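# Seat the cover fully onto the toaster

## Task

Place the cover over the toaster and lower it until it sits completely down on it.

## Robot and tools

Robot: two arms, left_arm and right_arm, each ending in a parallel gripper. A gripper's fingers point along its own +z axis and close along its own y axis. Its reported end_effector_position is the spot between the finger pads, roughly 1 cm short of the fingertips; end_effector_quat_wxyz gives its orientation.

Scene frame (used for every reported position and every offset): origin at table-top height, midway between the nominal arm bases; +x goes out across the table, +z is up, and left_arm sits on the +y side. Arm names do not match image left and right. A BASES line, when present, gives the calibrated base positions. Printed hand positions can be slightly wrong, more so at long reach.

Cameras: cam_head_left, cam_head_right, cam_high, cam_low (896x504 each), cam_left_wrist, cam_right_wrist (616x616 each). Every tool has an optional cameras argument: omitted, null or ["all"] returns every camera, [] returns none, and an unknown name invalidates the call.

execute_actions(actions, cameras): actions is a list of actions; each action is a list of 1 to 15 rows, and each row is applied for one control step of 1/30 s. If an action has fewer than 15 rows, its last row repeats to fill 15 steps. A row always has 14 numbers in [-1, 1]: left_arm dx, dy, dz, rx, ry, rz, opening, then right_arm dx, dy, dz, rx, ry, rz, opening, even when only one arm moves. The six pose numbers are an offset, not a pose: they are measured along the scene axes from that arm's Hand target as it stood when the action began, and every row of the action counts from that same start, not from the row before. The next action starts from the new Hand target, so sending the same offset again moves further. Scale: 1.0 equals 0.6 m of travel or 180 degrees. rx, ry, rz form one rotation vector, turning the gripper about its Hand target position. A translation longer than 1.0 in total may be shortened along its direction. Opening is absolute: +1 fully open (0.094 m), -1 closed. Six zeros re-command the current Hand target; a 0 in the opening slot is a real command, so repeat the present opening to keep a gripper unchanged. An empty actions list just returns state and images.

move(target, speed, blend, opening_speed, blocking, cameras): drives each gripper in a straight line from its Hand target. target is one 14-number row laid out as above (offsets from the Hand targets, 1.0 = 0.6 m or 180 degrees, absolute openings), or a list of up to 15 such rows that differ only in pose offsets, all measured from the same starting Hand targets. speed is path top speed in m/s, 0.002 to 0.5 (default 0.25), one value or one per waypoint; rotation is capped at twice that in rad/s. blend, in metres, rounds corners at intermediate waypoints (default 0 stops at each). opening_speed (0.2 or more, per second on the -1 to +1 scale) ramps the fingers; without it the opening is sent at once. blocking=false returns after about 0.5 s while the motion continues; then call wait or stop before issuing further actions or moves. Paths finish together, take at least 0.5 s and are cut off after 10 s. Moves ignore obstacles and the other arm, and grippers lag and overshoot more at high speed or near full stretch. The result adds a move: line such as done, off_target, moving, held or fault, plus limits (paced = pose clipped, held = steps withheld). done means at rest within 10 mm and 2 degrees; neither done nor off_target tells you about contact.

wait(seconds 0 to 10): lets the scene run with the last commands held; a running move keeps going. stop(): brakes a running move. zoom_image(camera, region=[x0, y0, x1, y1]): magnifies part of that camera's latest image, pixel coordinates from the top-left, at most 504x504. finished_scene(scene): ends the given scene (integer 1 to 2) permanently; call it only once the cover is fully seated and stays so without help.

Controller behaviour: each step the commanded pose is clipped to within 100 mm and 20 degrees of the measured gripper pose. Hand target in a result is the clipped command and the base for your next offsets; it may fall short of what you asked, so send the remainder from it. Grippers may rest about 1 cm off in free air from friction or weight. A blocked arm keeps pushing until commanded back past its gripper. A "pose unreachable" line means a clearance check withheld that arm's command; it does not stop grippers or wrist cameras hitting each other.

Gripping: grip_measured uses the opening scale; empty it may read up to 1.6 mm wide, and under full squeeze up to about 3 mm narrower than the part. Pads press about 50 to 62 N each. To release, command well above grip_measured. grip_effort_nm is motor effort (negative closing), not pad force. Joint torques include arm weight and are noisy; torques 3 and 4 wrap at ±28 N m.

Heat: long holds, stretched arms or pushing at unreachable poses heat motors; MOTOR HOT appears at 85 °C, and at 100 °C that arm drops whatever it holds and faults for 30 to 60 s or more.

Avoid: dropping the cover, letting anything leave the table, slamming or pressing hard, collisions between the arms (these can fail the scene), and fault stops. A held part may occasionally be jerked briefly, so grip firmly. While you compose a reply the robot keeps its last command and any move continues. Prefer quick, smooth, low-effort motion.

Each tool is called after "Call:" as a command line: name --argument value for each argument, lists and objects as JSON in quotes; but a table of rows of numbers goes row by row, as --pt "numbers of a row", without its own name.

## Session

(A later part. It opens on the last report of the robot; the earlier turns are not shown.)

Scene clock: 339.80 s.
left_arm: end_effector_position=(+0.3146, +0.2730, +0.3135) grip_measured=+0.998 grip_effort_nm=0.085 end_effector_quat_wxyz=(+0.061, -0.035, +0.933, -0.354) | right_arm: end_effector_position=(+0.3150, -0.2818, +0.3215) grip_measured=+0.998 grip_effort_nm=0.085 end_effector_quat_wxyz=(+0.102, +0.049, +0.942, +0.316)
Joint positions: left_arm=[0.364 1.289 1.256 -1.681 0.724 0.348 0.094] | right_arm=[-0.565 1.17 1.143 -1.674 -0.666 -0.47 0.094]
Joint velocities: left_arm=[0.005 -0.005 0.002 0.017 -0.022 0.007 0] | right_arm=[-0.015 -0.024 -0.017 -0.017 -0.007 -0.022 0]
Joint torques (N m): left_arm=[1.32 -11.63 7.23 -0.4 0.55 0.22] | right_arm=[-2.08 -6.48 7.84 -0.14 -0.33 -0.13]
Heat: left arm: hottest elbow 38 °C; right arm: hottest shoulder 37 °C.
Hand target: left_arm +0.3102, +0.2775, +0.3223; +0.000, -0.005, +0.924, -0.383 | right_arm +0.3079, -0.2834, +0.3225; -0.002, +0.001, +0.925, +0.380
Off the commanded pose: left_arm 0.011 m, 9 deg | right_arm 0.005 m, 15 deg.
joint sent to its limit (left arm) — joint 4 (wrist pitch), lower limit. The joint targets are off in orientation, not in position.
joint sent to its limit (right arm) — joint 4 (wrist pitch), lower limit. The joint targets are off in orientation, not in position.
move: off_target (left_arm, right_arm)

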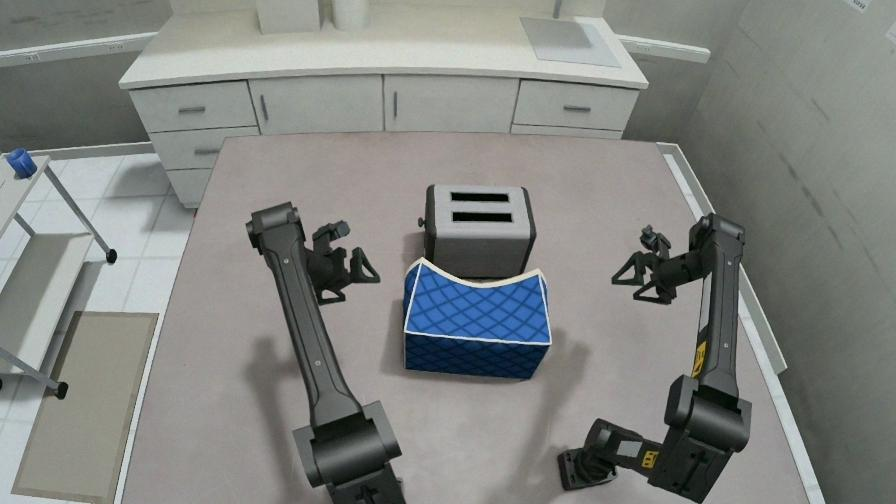

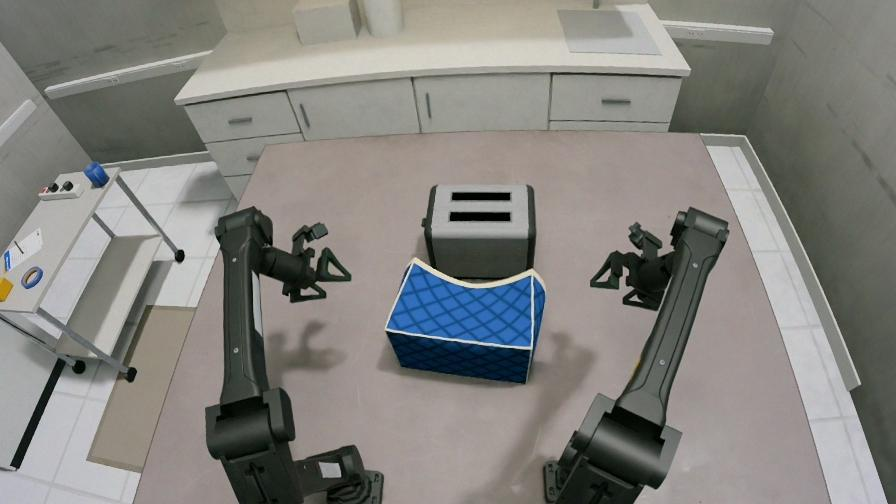

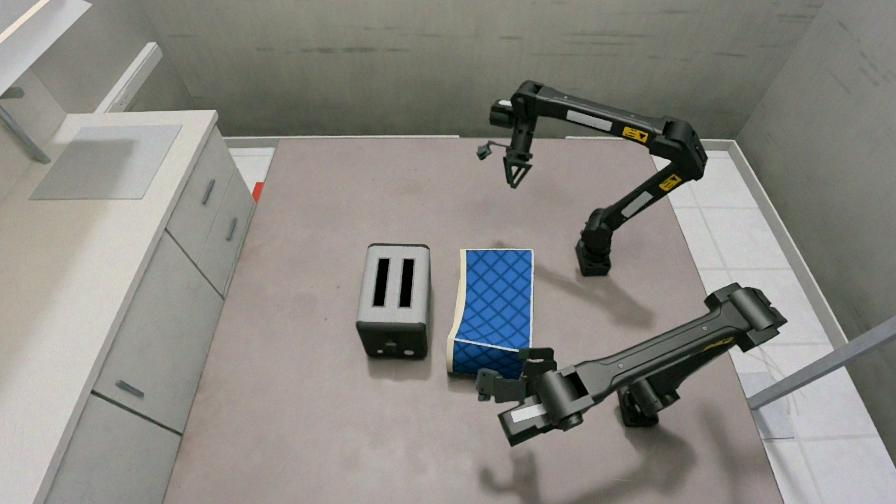

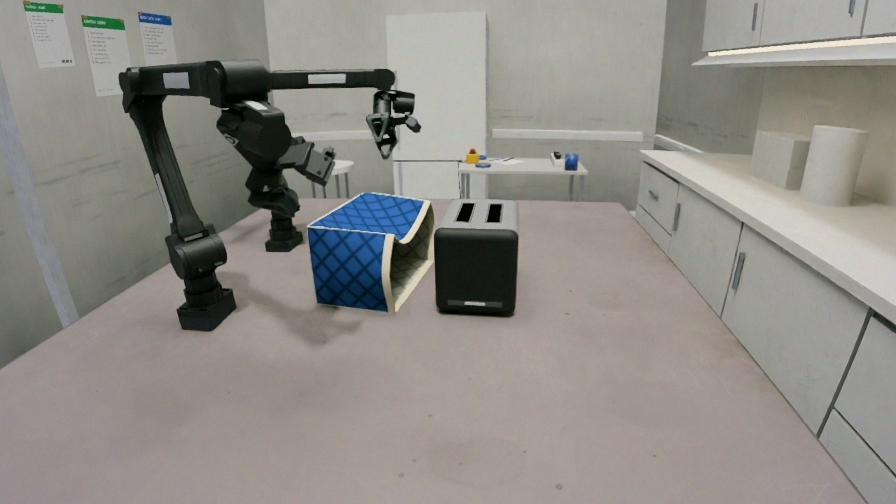

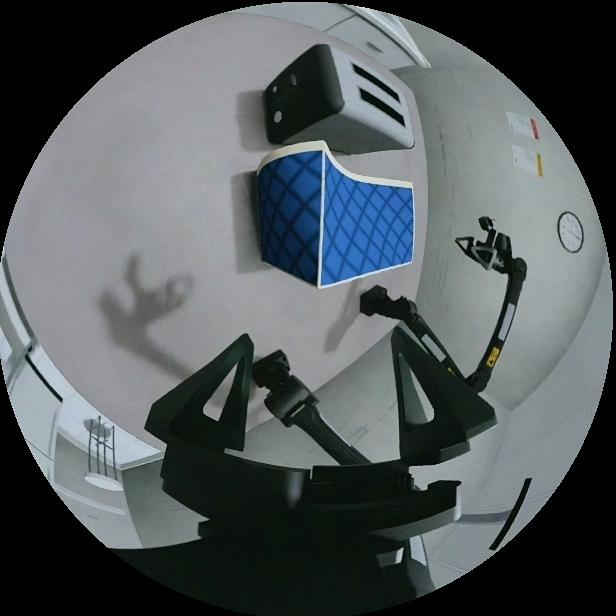

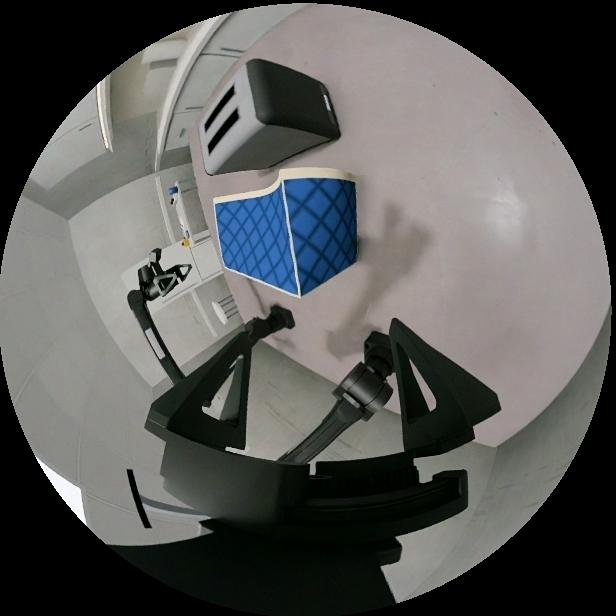

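Call:
move --target '[0.01,-0.255,-0.225,0,0,0,1,0.01,0.215,-0.235,0,0,0,1]' --speed 0.12

Call:
move --target '[0,0,0,0,0,0,-1,0,0,0,0,0,0,-1]' --opening_speed 1 --cameras '["cam_low","cam_left_wrist","cam_right_wrist"]'

Scene clock: 351.63 s.
left_arm: end_effector_position=(+0.3104, +0.1338, +0.1878) grip_measured=+0.998 grip_effort_nm=0.090 end_effector_quat_wxyz=(+0.000, -0.008, +0.925, -0.380) | right_arm: end_effector_position=(+0.3151, -0.1565, +0.1918) grip_measured=+0.998 grip_effort_nm=0.095 end_effector_quat_wxyz=(+0.015, -0.006, +0.925, +0.380)
Joint positions: left_arm=[-0.016 1.317 0.932 -1.165 0.78 -0.036 0.094] | right_arm=[-0.204 1.25 0.826 -1.278 -0.772 -0.233 0.094]
Joint velocities: left_arm=[0.005 -0.015 -0.007 -0.012 -0.022 -0.037 -0.001] | right_arm=[0.005 0.005 -0.017 -0.017 -0.037 -0.037 -0.001]
Joint torques (N m): left_arm=[-1.14 -8.76 7.1 0.47 0.62 0] | right_arm=[0.09 -4.31 7.05 0.2 -0.66 0.23]
Heat: left arm: hottest elbow 37 °C; right arm: hottest shoulder 36 °C.
Hand target: left_arm +0.3132, +0.1275, +0.1855; -0.003, -0.005, +0.924, -0.382 | right_arm +0.3127, -0.1517, +0.1832; -0.001, +0.000, +0.923, +0.384
Off the commanded pose: left_arm 0.011 m, 0 deg | right_arm 0.011 m, 2 deg.
move: off_target (left_arm, right_arm)

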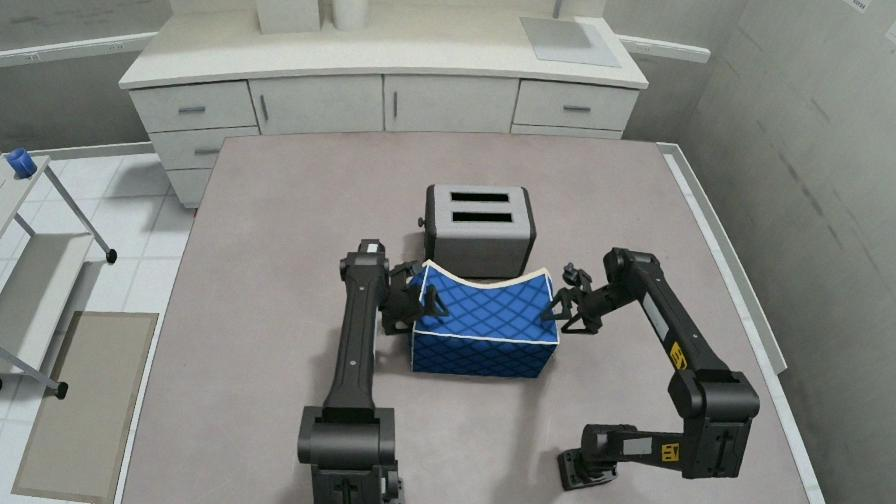

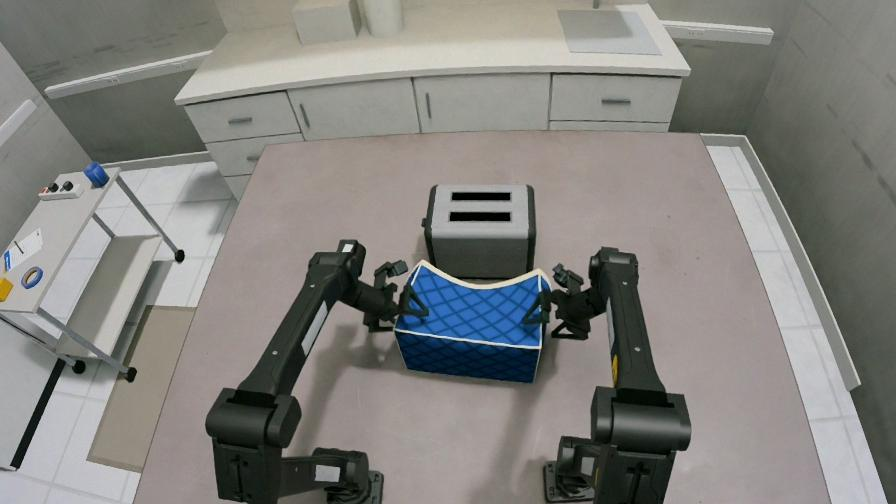

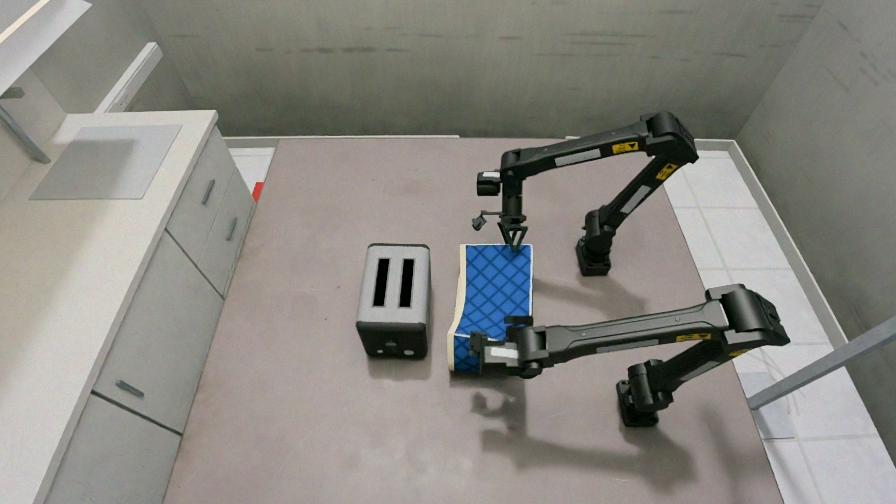

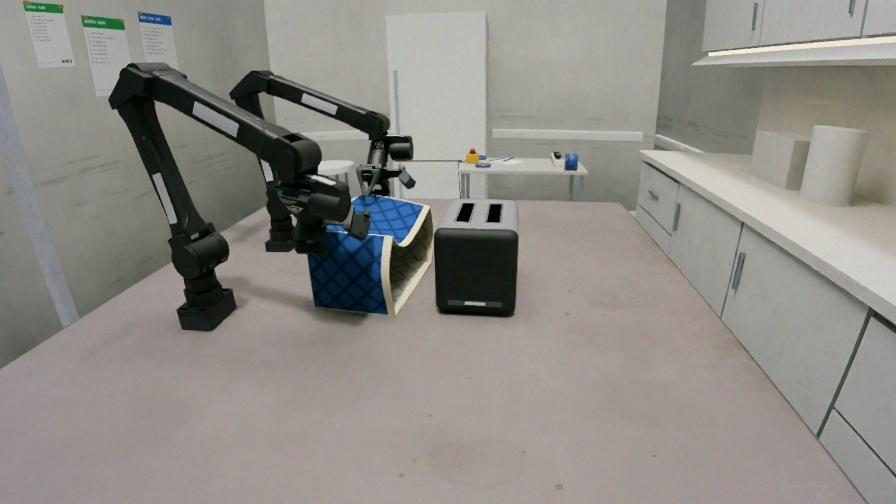

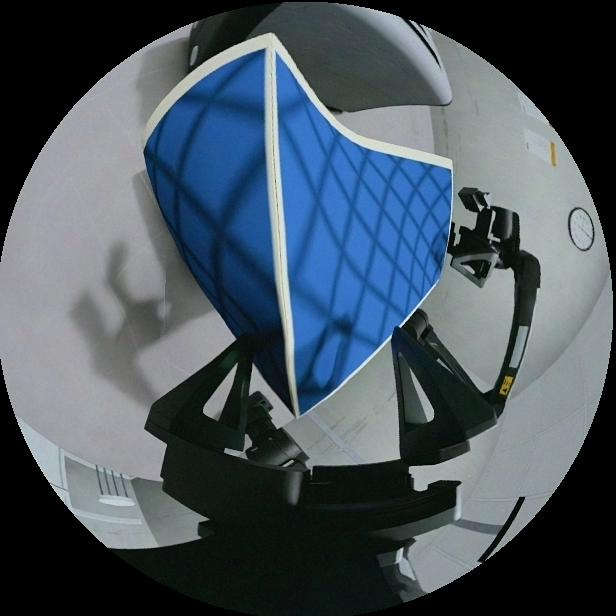

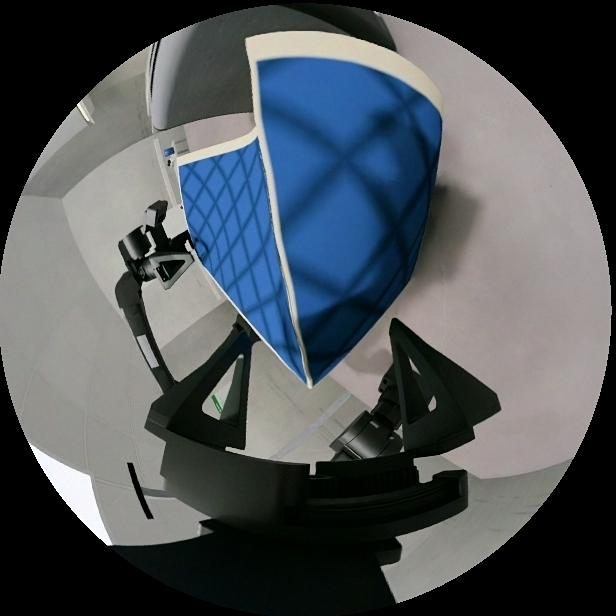

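Scene clock: 353.90 s.
left_arm: end_effector_position=(+0.3107, +0.1338, +0.1878) grip_measured=-0.916 grip_effort_nm=-0.974 end_effector_quat_wxyz=(+0.001, -0.008, +0.925, -0.380) | right_arm: end_effector_position=(+0.3154, -0.1566, +0.1918) grip_measured=-0.943 grip_effort_nm=-0.950 end_effector_quat_wxyz=(+0.016, -0.006, +0.925, +0.380)
Joint positions: left_arm=[-0.016 1.317 0.932 -1.164 0.78 -0.037 0.004] | right_arm=[-0.204 1.25 0.826 -1.276 -0.772 -0.233 0.003]
Joint velocities: left_arm=[0.005 -0.005 -0.012 -0.017 0.051 -0.007 0] | right_arm=[-0.015 0.005 -0.007 -0.002 0.037 -0.037 -0.001]
Joint torques (N m): left_arm=[-1.08 -8.53 6.95 0.38 0.64 0.03] | right_arm=[-0.09 -4.37 7.01 0.17 -0.66 0.23]
Heat: left arm: hottest elbow 36 °C; right arm: hottest shoulder 35 °C.
Hand target: left_arm +0.3132, +0.1275, +0.1855; -0.003, -0.005, +0.924, -0.382 | right_arm +0.3128, -0.1517, +0.1832; -0.001, +0.000, +0.923, +0.384
Off the commanded pose: left_arm 0.007 m, 1 deg | right_arm 0.010 m, 2 deg.
move: done
Images, in order (width x height): cam_low 896x504, cam_left_wrist 616x616, cam_right_wrist 616x616.

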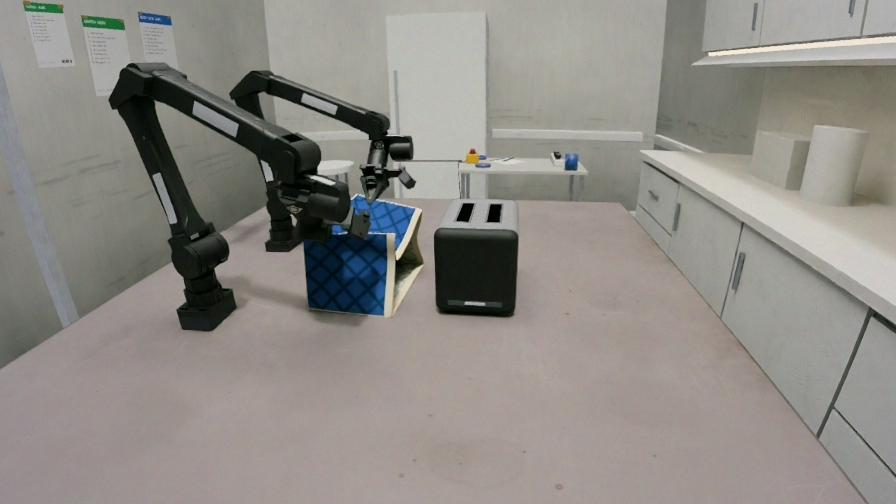

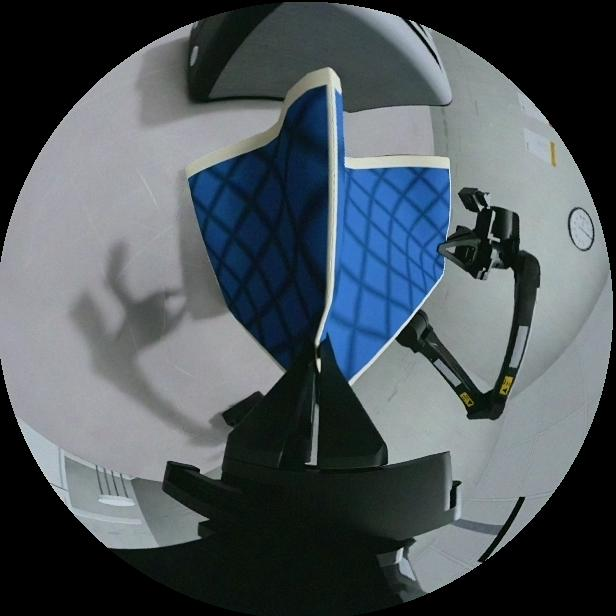

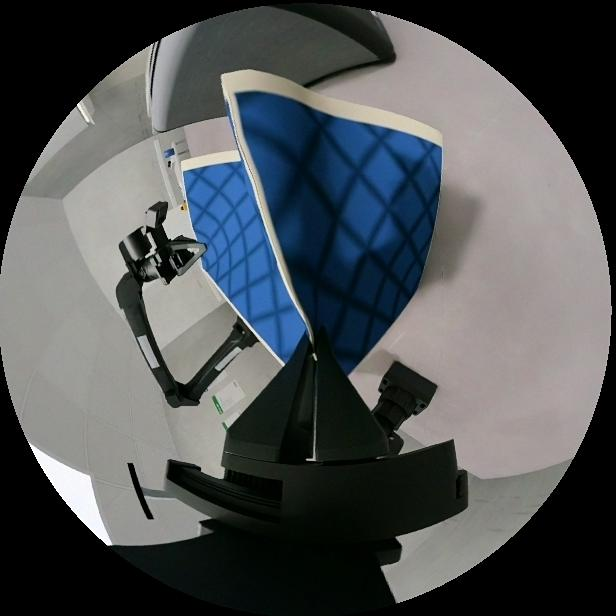

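Call:
move --target '[0.05,0.03,0.35,0,0,0,-1,0.05,-0.03,0.35,0,0,0,-1]' --speed 0.15

Scene clock: 359.93 s.
left_arm: end_effector_position=(+0.3330, +0.1348, +0.3779) grip_measured=-0.918 grip_effort_nm=-1.028 end_effector_quat_wxyz=(+0.000, -0.006, +0.924, -0.381) | right_arm: end_effector_position=(+0.3372, -0.1627, +0.3690) grip_measured=-0.949 grip_effort_nm=-1.038 end_effector_quat_wxyz=(+0.044, +0.025, +0.926, +0.374)
Joint positions: left_arm=[-0.012 1.312 1.434 -1.679 0.782 -0.025 0.004] | right_arm=[-0.212 1.168 1.24 -1.672 -0.772 -0.132 0.002]
Joint velocities: left_arm=[-0.015 -0.005 -0.002 0.012 -0.051 -0.125 -0.001] | right_arm=[-0.005 -0.015 -0.022 -0.012 -0.051 -0.037 0]
Joint torques (N m): left_arm=[1.55 -10.17 10.76 -0.36 0.57 0.07] | right_arm=[-2.37 -6.01 14.08 -0.09 -0.5 0.21]
Heat: left arm: hottest elbow 36 °C; right arm: hottest shoulder 35 °C.
Hand target: left_arm +0.3426, +0.1422, +0.3959; -0.003, -0.004, +0.924, -0.383 | right_arm +0.3453, -0.1707, +0.3933; -0.001, +0.001, +0.923, +0.384
Off the commanded pose: left_arm 0.023 m, 0 deg | right_arm 0.026 m, 6 deg.
joint sent to its limit (left arm) — joint 4 (wrist pitch), lower limit. The joint targets are off in position and orientation.
joint sent to its limit (right arm) — joint 4 (wrist pitch), lower limit. The joint targets are off in orientation, not in position.
move: off_target (left_arm, right_arm)

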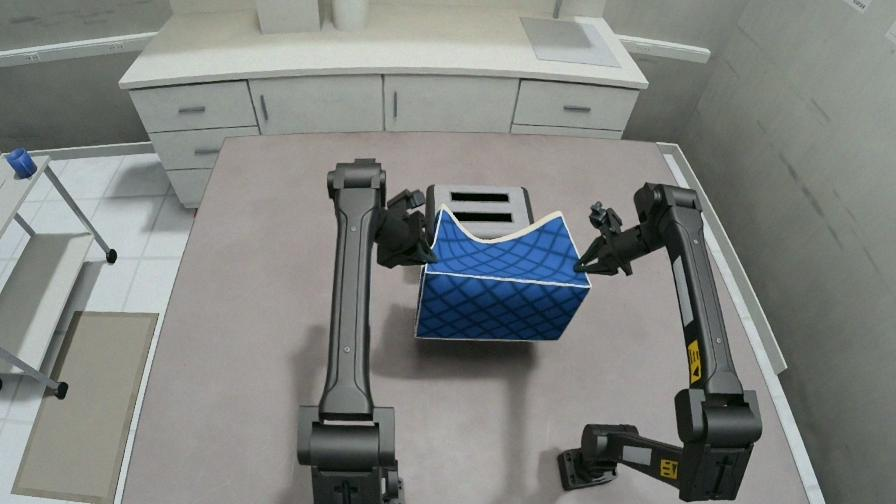

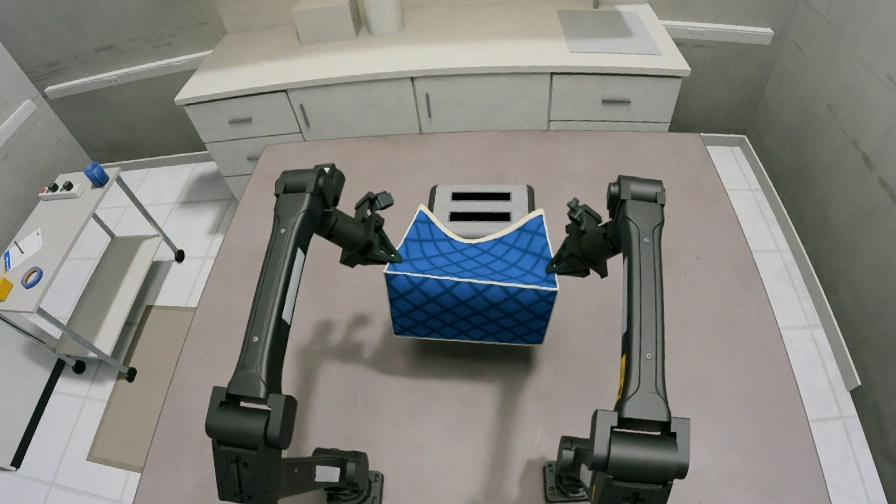

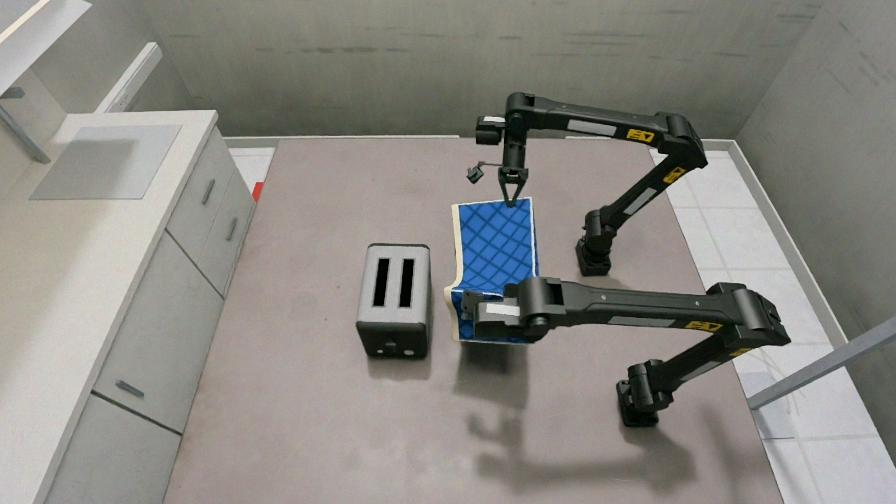

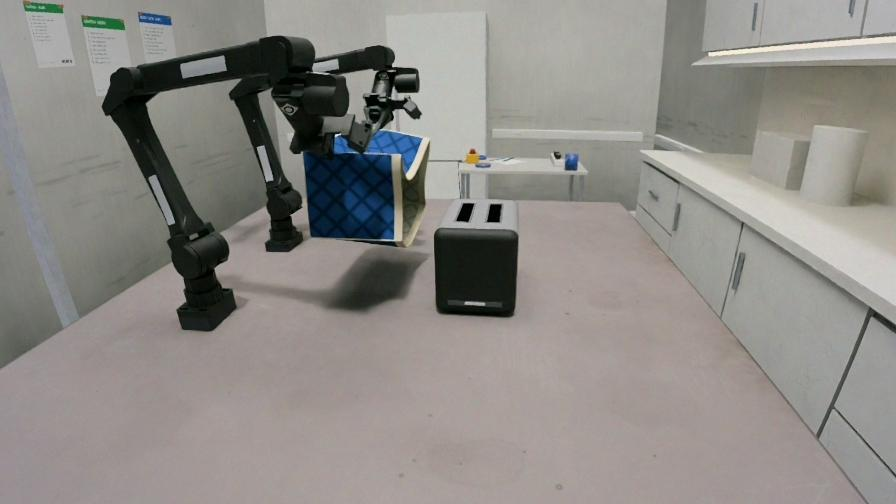

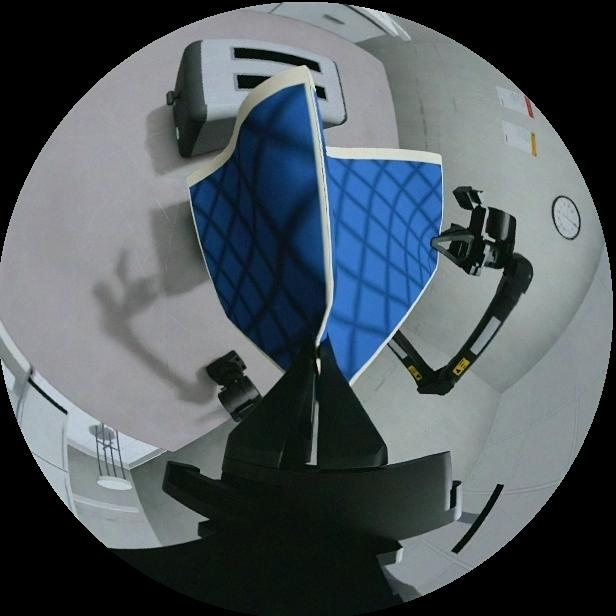

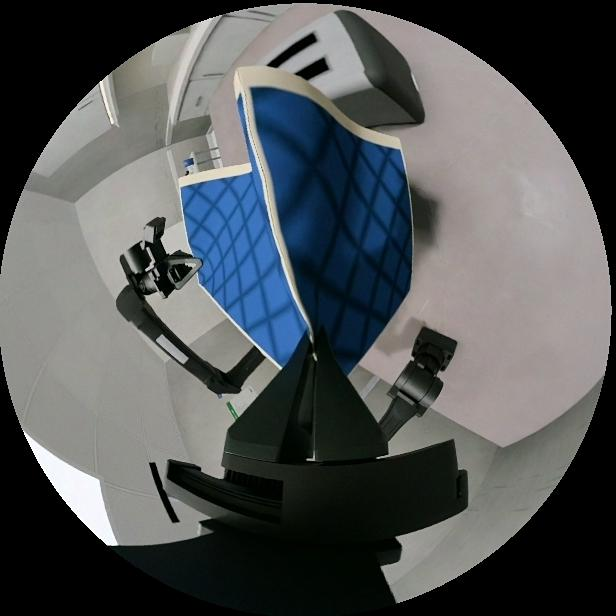

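Call:
move --target '[0,0,-0.34,0,0,0,-1,0,0.0,-0.34,0,0,0,-1]' --speed 0.15 --cameras '[]'

Call:
move --target '[0,0,0,0,0,0,1,0,0,0,0,0,0,1]' --opening_speed 1.5 --cameras '[]'

Call:
move --pt "0 0.12 0.12 0 0 0 1 0 -0.12 0.12 0 0 0 1" --pt "-0.1 0.12 0.25 0 0 0 1 -0.1 -0.12 0.25 0 0 0 1" --speed 0.15

Scene clock: 377.63 s.
left_arm: end_effector_position=(+0.3343, +0.1354, +0.1936) grip_measured=-0.918 grip_effort_nm=-1.018 end_effector_quat_wxyz=(-0.015, -0.001, +0.924, -0.383) | right_arm: end_effector_position=(+0.3420, -0.1635, +0.1969) grip_measured=-0.949 grip_effort_nm=-1.018 end_effector_quat_wxyz=(+0.000, -0.002, +0.924, +0.383)
Joint positions: left_arm=[-0.009 1.4 1.025 -1.229 0.786 0.007 0.004] | right_arm=[-0.212 1.341 0.918 -1.32 -0.772 -0.249 0.002]
Joint velocities: left_arm=[-0.015 0.005 0.012 -0.012 -0.022 -0.022 0] | right_arm=[-0.005 -0.015 0.002 0.007 -0.081 -0.007 -0.001]
Joint torques (N m): left_arm=[1.73 -10.17 7.25 0.34 0.38 0.25] | right_arm=[-2.43 -5.36 7.35 0.27 -0.38 -0.17]
Heat: left arm: hottest elbow 39 °C; right arm: hottest shoulder 33 °C.
Hand target: left_arm +0.3434, +0.1452, +0.1921; -0.002, -0.005, +0.924, -0.382 | right_arm +0.3428, -0.1697, +0.1885; -0.001, +0.000, +0.923, +0.384
Off the commanded pose: left_arm 0.011 m, 1 deg | right_arm 0.011 m, 0 deg.
move: off_target (left_arm, right_arm)
No camera images: "cameras" was empty.

Scene clock: 379.40 s.
left_arm: end_effector_position=(+0.3362, +0.1404, +0.1935) grip_measured=+0.997 grip_effort_nm=0.100 end_effector_quat_wxyz=(-0.011, -0.006, +0.924, -0.383) | right_arm: end_effector_position=(+0.3425, -0.1652, +0.1968) grip_measured=+0.997 grip_effort_nm=0.090 end_effector_quat_wxyz=(+0.003, -0.002, +0.924, +0.383)
Joint positions: left_arm=[0.004 1.4 1.025 -1.228 0.786 0.01 0.094] | right_arm=[-0.217 1.341 0.918 -1.319 -0.772 -0.254 0.094]
Joint velocities: left_arm=[-0.005 -0.005 -0.007 -0.027 -0.081 -0.037 0.002] | right_arm=[-0.005 -0.005 -0.012 0.017 -0.022 -0.022 0]
Joint torques (N m): left_arm=[0.85 -9.88 7.24 0.35 0.44 0.23] | right_arm=[-2.08 -5.42 7.36 0.14 -0.38 -0.12]
Heat: left arm: hottest elbow 38 °C; right arm: hottest shoulder 33 °C.
Hand target: left_arm +0.3434, +0.1452, +0.1921; -0.002, -0.005, +0.924, -0.382 | right_arm +0.3428, -0.1697, +0.1885; -0.001, +0.000, +0.923, +0.384
Off the commanded pose: left_arm 0.009 m, 1 deg | right_arm 0.009 m, 1 deg.
move: done
No camera images: "cameras" was empty.

Scene clock: 381.63 s.
left_arm: end_effector_position=(+0.2788, +0.2076, +0.3270) grip_measured=+0.998 grip_effort_nm=0.105 end_effector_quat_wxyz=(+0.037, -0.020, +0.927, -0.372) | right_arm: end_effector_position=(+0.2845, -0.2371, +0.3304) grip_measured=+0.998 grip_effort_nm=0.090 end_effector_quat_wxyz=(+0.108, +0.038, +0.940, +0.320)
Joint positions: left_arm=[0.214 1.167 1.182 -1.68 0.762 0.215 0.094] | right_arm=[-0.483 1.028 1.064 -1.673 -0.687 -0.39 0.094]
Joint velocities: left_arm=[0.005 -0.015 0.002 -0.022 -0.007 -0.051 0.001] | right_arm=[-0.024 -0.005 -0.017 -0.007 -0.037 -0.037 0]
Joint torques (N m): left_arm=[1.2 -8.06 9.85 -0.49 0.34 0.02] | right_arm=[-1.85 -4.07 10.69 -0.12 -0.28 0.23]
Heat: left arm: hottest elbow 39 °C; right arm: hottest shoulder 33 °C.
Hand target: left_arm +0.2841, +0.2150, +0.3419; -0.001, -0.005, +0.924, -0.383 | right_arm +0.2847, -0.2430, +0.3394; -0.002, +0.001, +0.925, +0.381
Off the commanded pose: left_arm 0.018 m, 5 deg | right_arm 0.009 m, 15 deg.
joint sent to its limit (left arm) — joint 4 (wrist pitch), lower limit. The joint targets are off in orientation, not in position.
joint sent to its limit (right arm) — joint 4 (wrist pitch), lower limit. The joint targets are off in orientation, not in position.
move: off_target (left_arm, right_arm)

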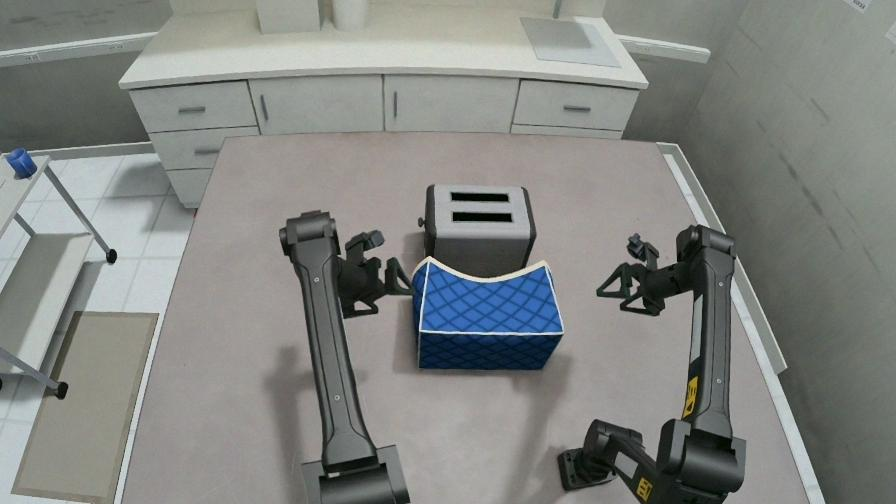

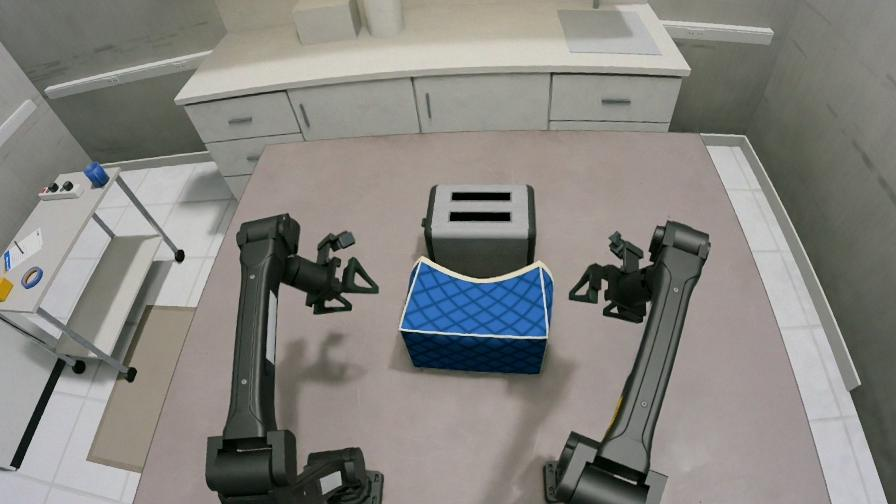

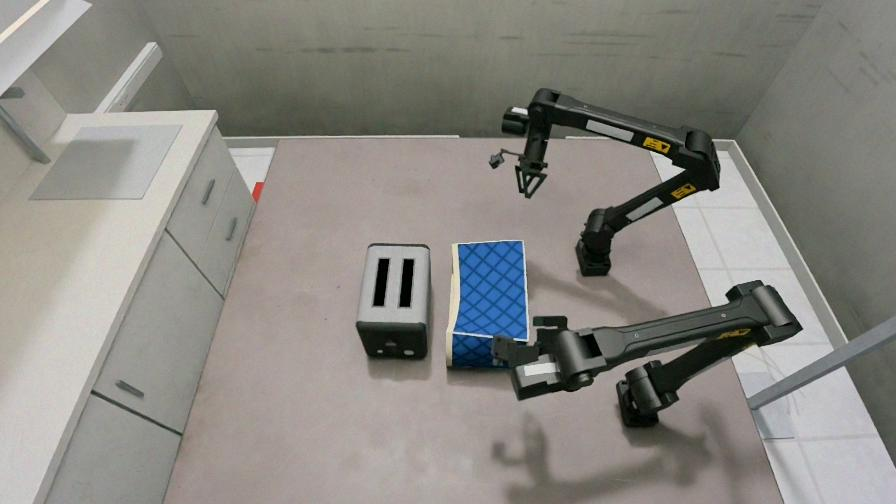

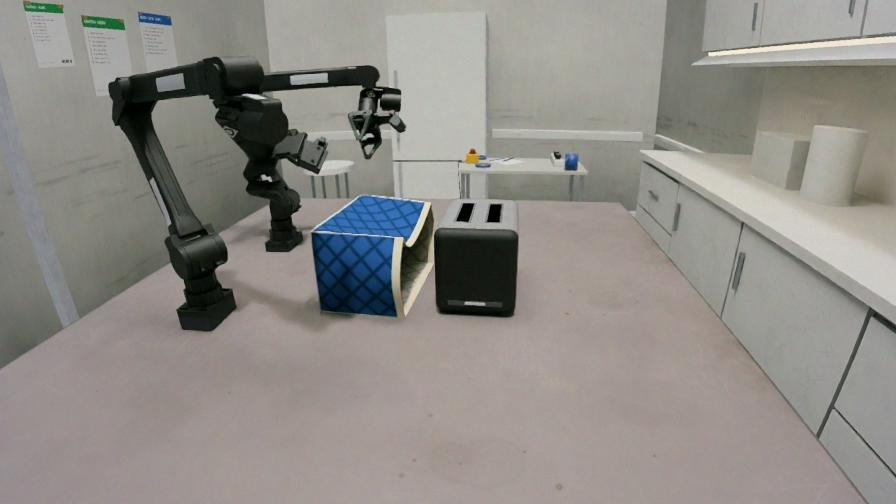

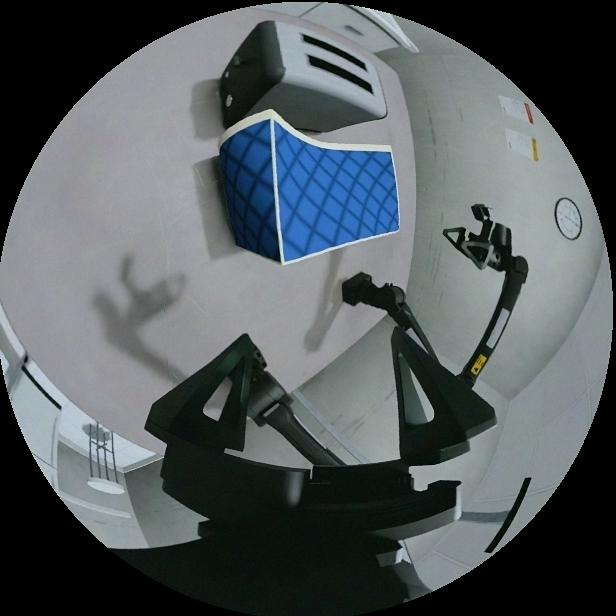

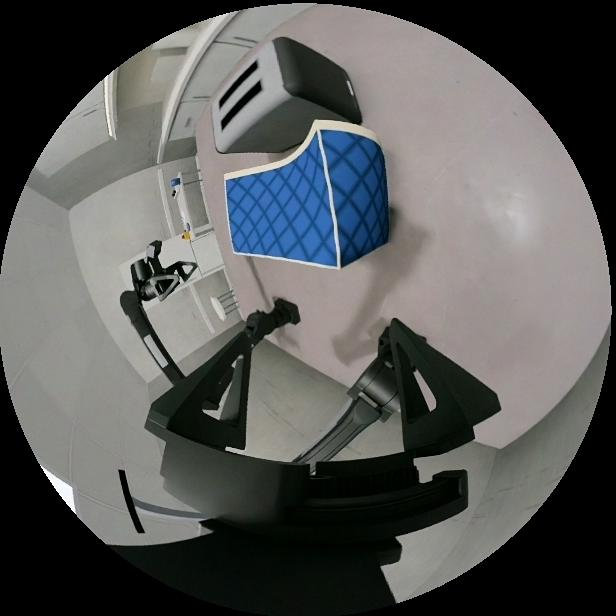

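Call:
move --target '[-0.04,-0.19,0,-0.066,-0.066,0.498,1,-0.04,0.172,0,0.066,-0.066,-0.498,1]'

Scene clock: 409.23 s.
left_arm: end_effector_position=(+0.2576, +0.1109, +0.3197) grip_measured=+0.998 grip_effort_nm=0.095 end_effector_quat_wxyz=(-0.354, +0.614, -0.616, +0.345) | right_arm: end_effector_position=(+0.2586, -0.1434, +0.3475) grip_measured=+0.998 grip_effort_nm=0.095 end_effector_quat_wxyz=(+0.346, +0.619, +0.602, +0.368)
Joint positions: left_arm=[-0.792 0.69 0.738 -0.755 -0.663 -2.039 0.094] | right_arm=[0.649 0.398 0.668 -0.892 0.571 1.986 0.094]
Joint velocities: left_arm=[-0.015 0.005 0.002 -0.007 -0.037 -0.051 0] | right_arm=[-0.005 -0.005 0.002 -0.002 -0.022 0.037 -0.001]
Joint torques (N m): left_arm=[-1.03 -0.79 10.88 0.54 -0.46 0.07] | right_arm=[0.15 2.96 10.3 1.01 0.51 0.21]
Heat: left arm: hottest elbow 40 °C; right arm: hottest elbow 33 °C.
Hand target: left_arm +0.2592, +0.1026, +0.3362; -0.351, +0.612, -0.613, +0.356 | right_arm +0.2592, -0.1392, +0.3450; +0.341, +0.621, +0.604, +0.364
Off the commanded pose: left_arm 0.024 m, 2 deg | right_arm 0.009 m, 2 deg.
move: off_target (left_arm)

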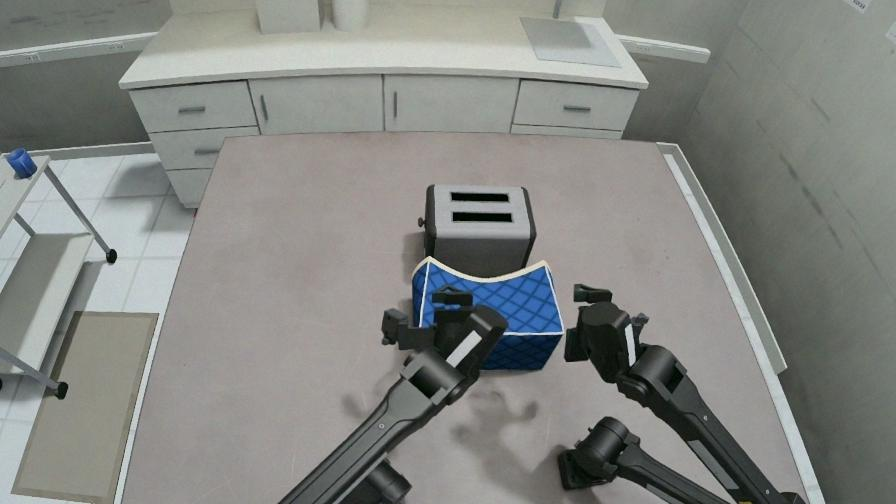

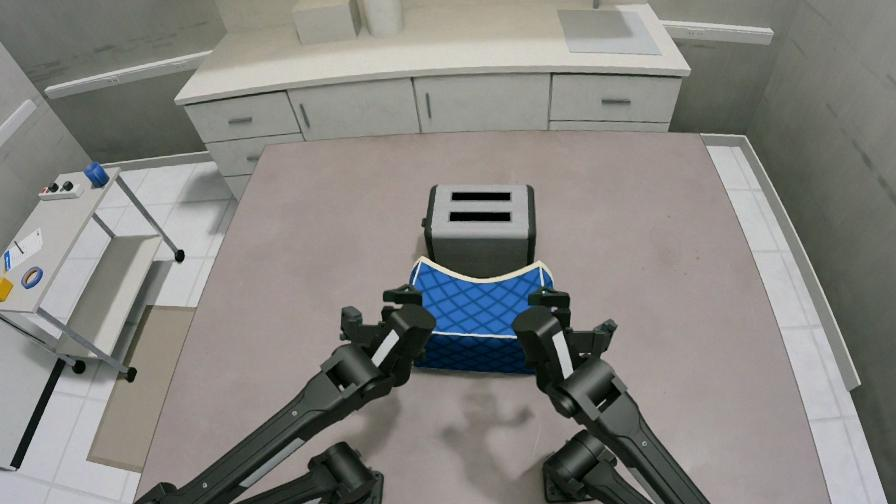

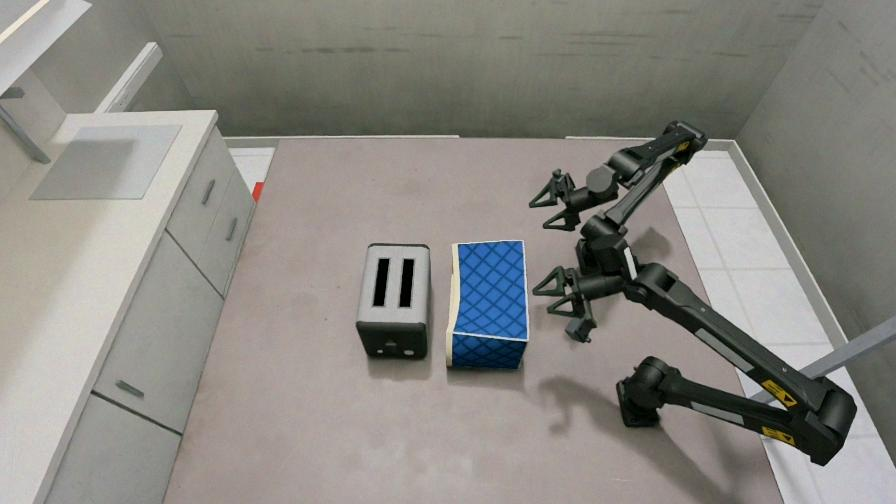

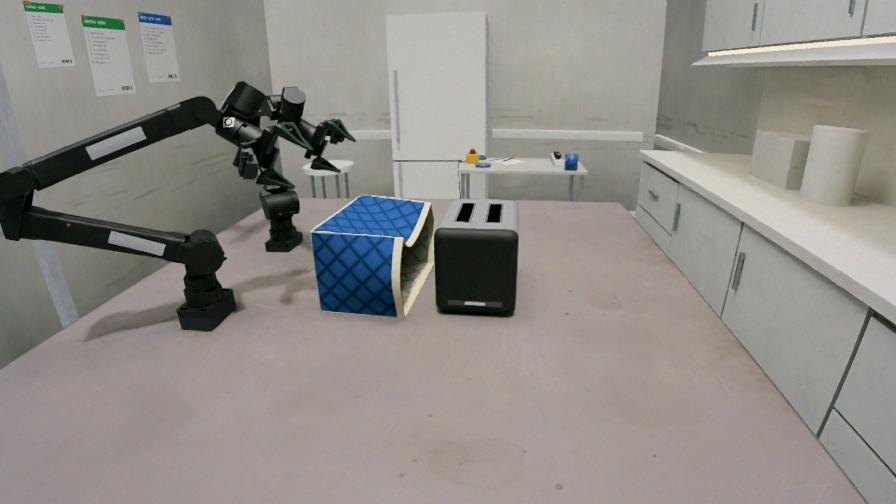

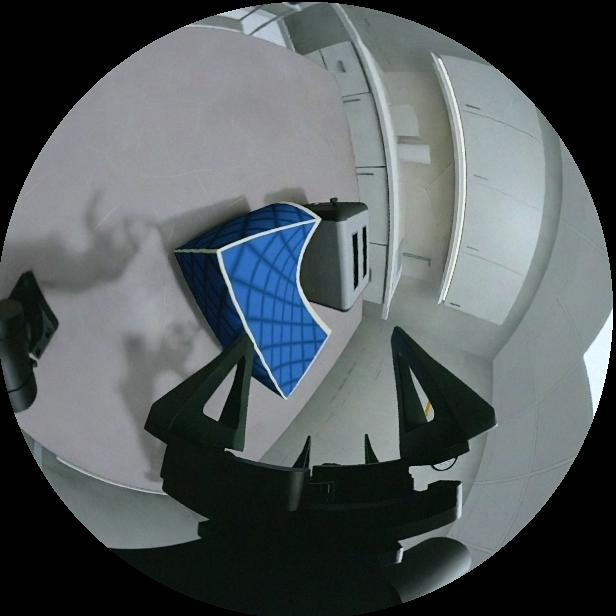

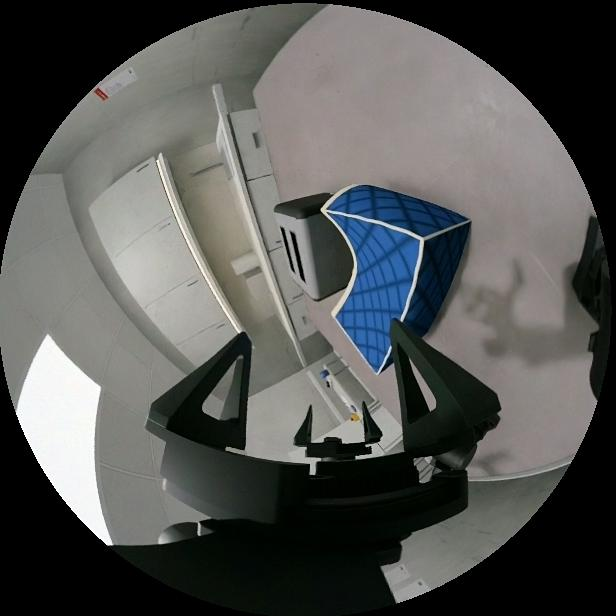

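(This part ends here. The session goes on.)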